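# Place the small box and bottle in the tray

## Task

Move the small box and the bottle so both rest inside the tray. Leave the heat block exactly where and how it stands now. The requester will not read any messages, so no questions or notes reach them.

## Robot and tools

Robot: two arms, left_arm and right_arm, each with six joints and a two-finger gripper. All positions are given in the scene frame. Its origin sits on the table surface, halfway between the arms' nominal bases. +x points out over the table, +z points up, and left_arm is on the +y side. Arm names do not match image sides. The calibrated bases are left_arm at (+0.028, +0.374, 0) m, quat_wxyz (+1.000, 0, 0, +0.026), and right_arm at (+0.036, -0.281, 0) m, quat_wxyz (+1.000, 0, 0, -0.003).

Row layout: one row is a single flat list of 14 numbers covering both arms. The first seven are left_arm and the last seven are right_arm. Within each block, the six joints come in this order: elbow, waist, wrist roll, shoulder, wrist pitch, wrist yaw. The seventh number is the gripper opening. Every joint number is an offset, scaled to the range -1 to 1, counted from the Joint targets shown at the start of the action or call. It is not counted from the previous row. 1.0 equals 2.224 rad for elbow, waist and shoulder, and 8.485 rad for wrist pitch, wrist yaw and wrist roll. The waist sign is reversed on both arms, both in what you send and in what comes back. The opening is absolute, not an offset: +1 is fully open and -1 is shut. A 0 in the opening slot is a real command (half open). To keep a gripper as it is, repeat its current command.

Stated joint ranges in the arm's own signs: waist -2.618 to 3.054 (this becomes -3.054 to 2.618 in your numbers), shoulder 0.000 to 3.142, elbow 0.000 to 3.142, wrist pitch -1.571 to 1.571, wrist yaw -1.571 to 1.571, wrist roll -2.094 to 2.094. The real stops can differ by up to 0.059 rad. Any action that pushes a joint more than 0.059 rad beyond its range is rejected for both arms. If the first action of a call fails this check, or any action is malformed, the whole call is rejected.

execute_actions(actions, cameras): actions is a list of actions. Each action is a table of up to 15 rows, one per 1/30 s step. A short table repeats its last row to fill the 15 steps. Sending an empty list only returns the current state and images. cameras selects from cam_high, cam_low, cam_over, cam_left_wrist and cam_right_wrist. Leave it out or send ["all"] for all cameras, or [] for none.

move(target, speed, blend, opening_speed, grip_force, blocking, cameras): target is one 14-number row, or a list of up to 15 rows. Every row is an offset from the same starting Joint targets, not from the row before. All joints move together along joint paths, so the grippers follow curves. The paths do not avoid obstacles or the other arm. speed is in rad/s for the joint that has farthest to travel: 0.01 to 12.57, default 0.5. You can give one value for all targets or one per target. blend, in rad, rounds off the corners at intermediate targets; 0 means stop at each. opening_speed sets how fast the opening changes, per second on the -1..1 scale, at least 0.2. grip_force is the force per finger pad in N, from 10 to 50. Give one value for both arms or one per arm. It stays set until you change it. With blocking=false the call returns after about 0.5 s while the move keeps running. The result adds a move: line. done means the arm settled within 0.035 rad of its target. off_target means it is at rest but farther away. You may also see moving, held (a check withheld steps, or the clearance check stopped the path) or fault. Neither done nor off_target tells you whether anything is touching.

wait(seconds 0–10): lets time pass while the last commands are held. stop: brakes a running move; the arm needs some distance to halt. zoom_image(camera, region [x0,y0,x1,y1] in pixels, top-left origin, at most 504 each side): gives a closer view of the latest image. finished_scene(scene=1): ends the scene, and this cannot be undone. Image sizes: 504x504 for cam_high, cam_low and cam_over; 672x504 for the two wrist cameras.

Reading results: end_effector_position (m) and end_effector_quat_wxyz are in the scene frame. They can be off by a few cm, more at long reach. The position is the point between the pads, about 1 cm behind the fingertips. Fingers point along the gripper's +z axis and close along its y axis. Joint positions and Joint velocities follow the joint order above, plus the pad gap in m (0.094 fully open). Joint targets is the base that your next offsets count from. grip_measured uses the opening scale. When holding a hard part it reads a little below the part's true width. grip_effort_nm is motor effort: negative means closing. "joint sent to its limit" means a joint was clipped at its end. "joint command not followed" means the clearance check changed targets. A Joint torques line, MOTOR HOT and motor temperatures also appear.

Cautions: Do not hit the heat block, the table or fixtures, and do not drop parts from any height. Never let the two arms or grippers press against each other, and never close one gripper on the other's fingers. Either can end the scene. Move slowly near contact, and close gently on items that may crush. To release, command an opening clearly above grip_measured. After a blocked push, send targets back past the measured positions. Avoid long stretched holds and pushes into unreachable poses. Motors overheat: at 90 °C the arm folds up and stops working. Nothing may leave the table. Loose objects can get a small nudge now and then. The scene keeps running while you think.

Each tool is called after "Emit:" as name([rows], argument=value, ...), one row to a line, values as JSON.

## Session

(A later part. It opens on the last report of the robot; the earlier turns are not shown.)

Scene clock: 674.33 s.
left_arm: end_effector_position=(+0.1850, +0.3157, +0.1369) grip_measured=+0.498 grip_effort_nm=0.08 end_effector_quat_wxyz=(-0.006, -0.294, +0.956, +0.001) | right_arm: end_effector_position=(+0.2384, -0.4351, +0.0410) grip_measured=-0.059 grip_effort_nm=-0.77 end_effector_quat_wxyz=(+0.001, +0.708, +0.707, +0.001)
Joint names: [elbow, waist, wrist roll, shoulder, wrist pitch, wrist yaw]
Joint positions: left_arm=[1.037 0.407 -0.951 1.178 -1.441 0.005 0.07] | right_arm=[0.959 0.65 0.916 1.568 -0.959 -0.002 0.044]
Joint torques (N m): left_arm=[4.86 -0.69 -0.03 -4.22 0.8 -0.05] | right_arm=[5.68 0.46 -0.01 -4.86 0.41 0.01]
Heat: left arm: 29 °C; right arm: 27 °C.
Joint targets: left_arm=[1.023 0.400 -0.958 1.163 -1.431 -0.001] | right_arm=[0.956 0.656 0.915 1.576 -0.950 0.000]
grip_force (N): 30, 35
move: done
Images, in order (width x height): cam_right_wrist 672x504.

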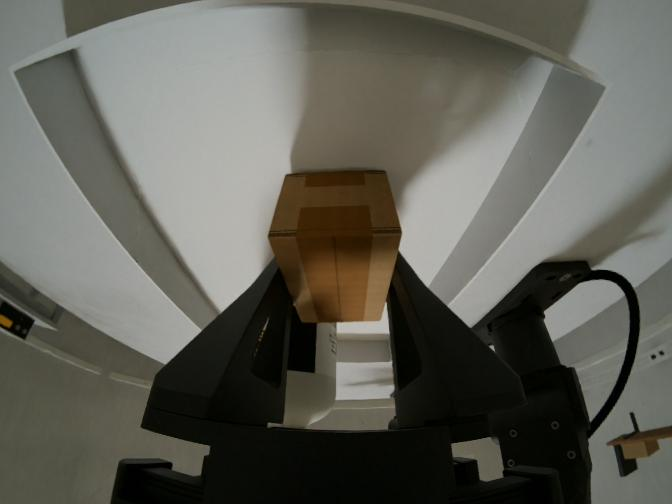

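Emit:
move(target=[0,0,0,0,0,0,0.5, -0.009, 0, 0, 0, 0.0022, 0, -0.35], speed=0.1, cameras=["cam_right_wrist"])

Emit:
zoom_image(camera="cam_right_wrist", region=[220, 120, 440, 340])

Scene clock: 683.80 s.
left_arm: end_effector_position=(+0.1850, +0.3157, +0.1369) grip_measured=+0.498 grip_effort_nm=0.07 end_effector_quat_wxyz=(-0.006, -0.294, +0.956, +0.001) | right_arm: end_effector_position=(+0.2368, -0.4338, +0.0364) grip_measured=-0.059 grip_effort_nm=-0.77 end_effector_quat_wxyz=(+0.001, +0.707, +0.707, +0.001)
Joint names: [elbow, waist, wrist roll, shoulder, wrist pitch, wrist yaw]
Joint positions: left_arm=[1.037 0.407 -0.951 1.178 -1.441 0.005 0.07] | right_arm=[0.939 0.65 0.916 1.568 -0.94 -0.002 0.044]
Joint torques (N m): left_arm=[4.88 -0.69 -0.04 -4.25 0.8 -0.04] | right_arm=[5.56 0.46 -0.02 -4.82 0.41 0]
Heat: left arm: 28 °C; right arm: 27 °C.
Joint targets: left_arm=[1.023 0.400 -0.958 1.163 -1.431 -0.001] | right_arm=[0.935 0.656 0.914 1.576 -0.931 0.000]
grip_force (N): 30, 35
move: done
Images, in order (width x height): cam_right_wrist 672x504.

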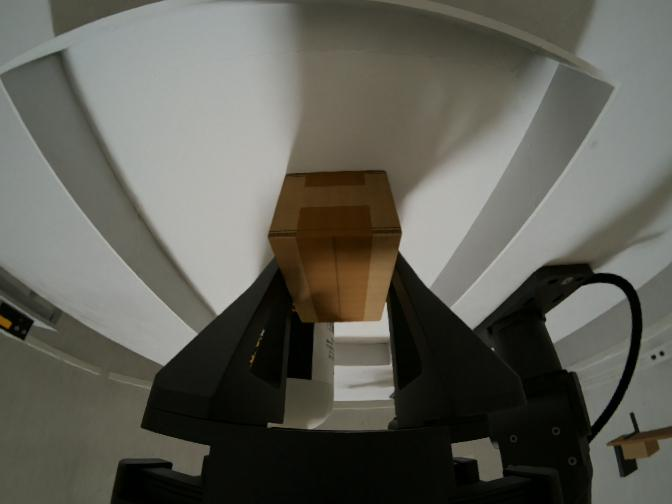

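Scaled by 2.291 from the camera's 672x504 image, which has a finer 960x720 frame.

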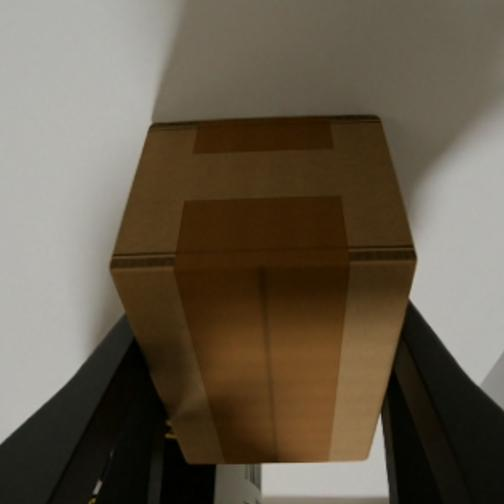

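Emit:
move(target=[0,0,0,0,0,0,0.5, -0.007, 0, 0, 0, 0.0018, 0, -0.35], speed=0.1, cameras=["cam_right_wrist"])

Emit:
zoom_image(camera="cam_right_wrist", region=[220, 120, 440, 340])

Scene clock: 695.07 s.
left_arm: end_effector_position=(+0.1850, +0.3157, +0.1369) grip_measured=+0.498 grip_effort_nm=0.07 end_effector_quat_wxyz=(-0.006, -0.294, +0.956, +0.001) | right_arm: end_effector_position=(+0.2370, -0.4340, +0.0357) grip_measured=-0.059 grip_effort_nm=-0.77 end_effector_quat_wxyz=(+0.002, +0.707, +0.707, +0.001)
Joint names: [elbow, waist, wrist roll, shoulder, wrist pitch, wrist yaw]
Joint positions: left_arm=[1.037 0.407 -0.951 1.178 -1.441 0.005 0.07] | right_arm=[0.936 0.65 0.916 1.568 -0.935 -0.002 0.044]
Joint torques (N m): left_arm=[4.89 -0.69 -0.04 -4.25 0.8 -0.05] | right_arm=[4.52 0.47 -0.02 -4.81 0.53 0.01]
Heat: left arm: 28 °C; right arm: 27 °C.
Joint targets: left_arm=[1.023 0.400 -0.958 1.163 -1.431 -0.001] | right_arm=[0.920 0.656 0.914 1.576 -0.916 0.000]
grip_force (N): 30, 35
move: done
Images, in order (width x height): cam_right_wrist 672x504.

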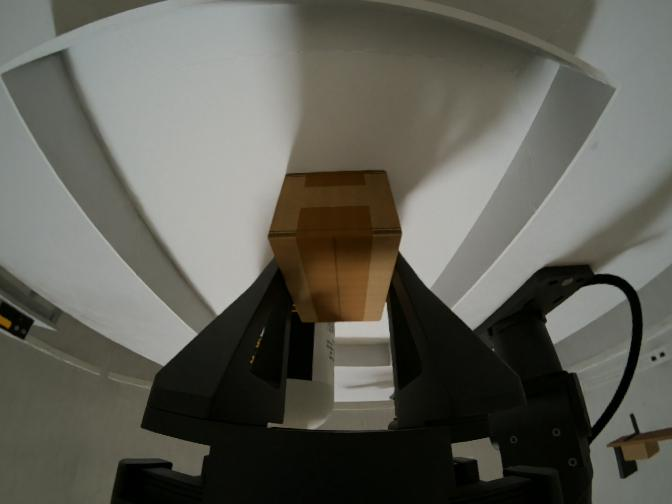

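Scaled by 2.291 from the camera's 672x504 image, which has a finer 960x720 frame.

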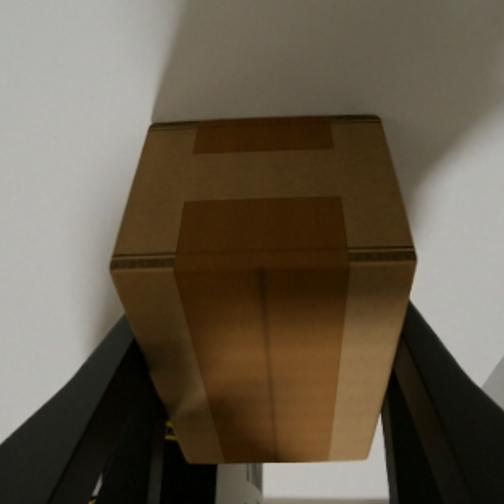

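Emit:
move([
  [0,0,0,0,0,0,0.5, 0.005, 0, 0, 0, -0.001, 0, 0.35],
  [0,0,0,0,0,0,0.5, 0.179, 0, 0, -0.0229, -0.0528, 0, 0.35],
], speed=0.3, opening_speed=0.5)

Emit:
zoom_image(camera="cam_high", region=[130, 90, 290, 230])

Scene clock: 713.50 s.
left_arm: end_effector_position=(+0.1850, +0.3157, +0.1369) grip_measured=+0.498 grip_effort_nm=0.08 end_effector_quat_wxyz=(-0.006, -0.294, +0.956, +0.001) | right_arm: end_effector_position=(+0.2399, -0.4362, +0.1262) grip_measured=+0.347 grip_effort_nm=0.13 end_effector_quat_wxyz=(-0.022, +0.707, +0.707, -0.002)
Joint names: [elbow, waist, wrist roll, shoulder, wrist pitch, wrist yaw]
Joint positions: left_arm=[1.037 0.407 -0.951 1.178 -1.441 0.005 0.07] | right_arm=[1.292 0.65 0.916 1.556 -1.352 -0.002 0.063]
Joint torques (N m): left_arm=[4.86 -0.69 -0.04 -4.22 0.8 -0.04] | right_arm=[8.51 0.47 -0.02 -8.14 0.11 0]
Heat: left arm: 28 °C; right arm: 27 °C.
Joint targets: left_arm=[1.023 0.400 -0.958 1.163 -1.431 -0.001] | right_arm=[1.318 0.656 0.914 1.525 -1.364 0.000]
grip_force (N): 30, 35
move: done

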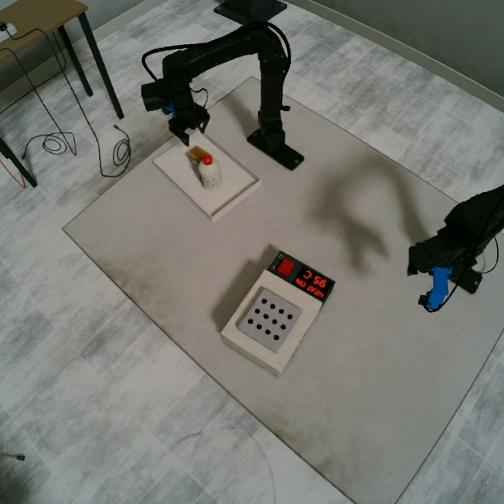

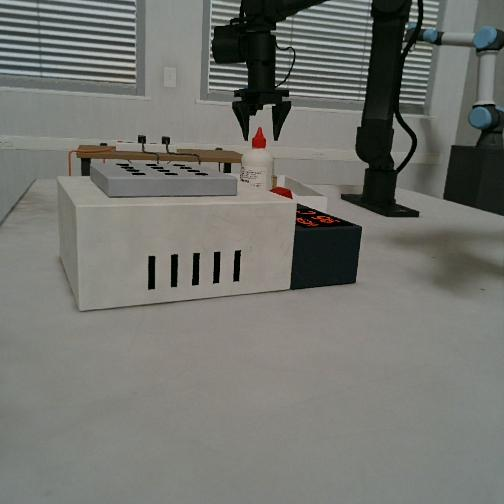

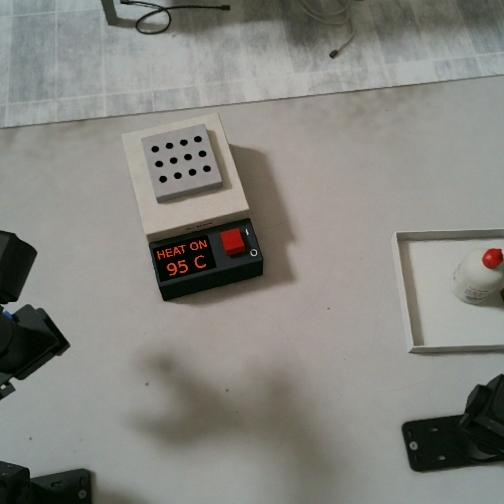

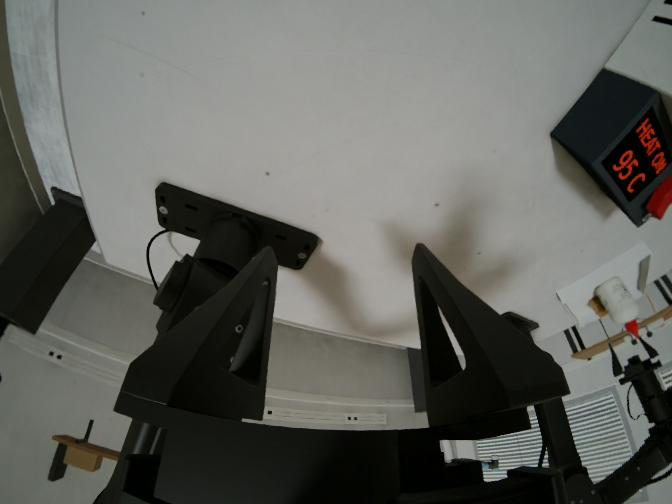

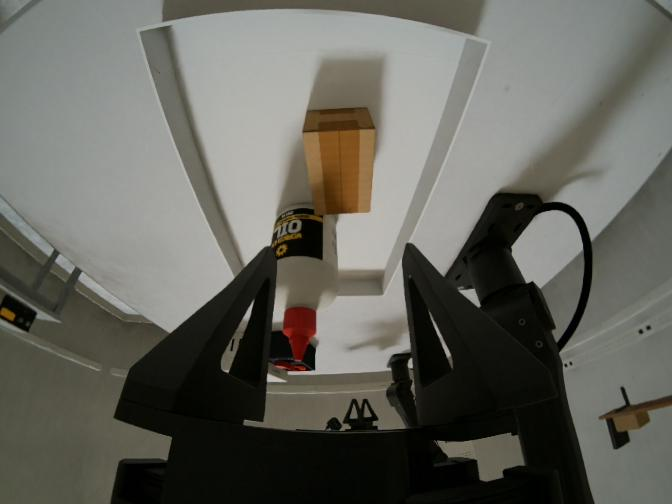

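Scaled by 3.150 from the camera's 504x504 image, which has a finer 720x720 frame.

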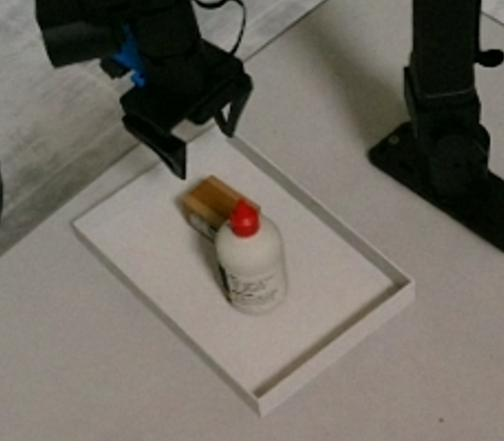

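Both parts are standing in the tray, clear of the gripper.

Emit:
finished_scene()

The scene is finished: the task was done.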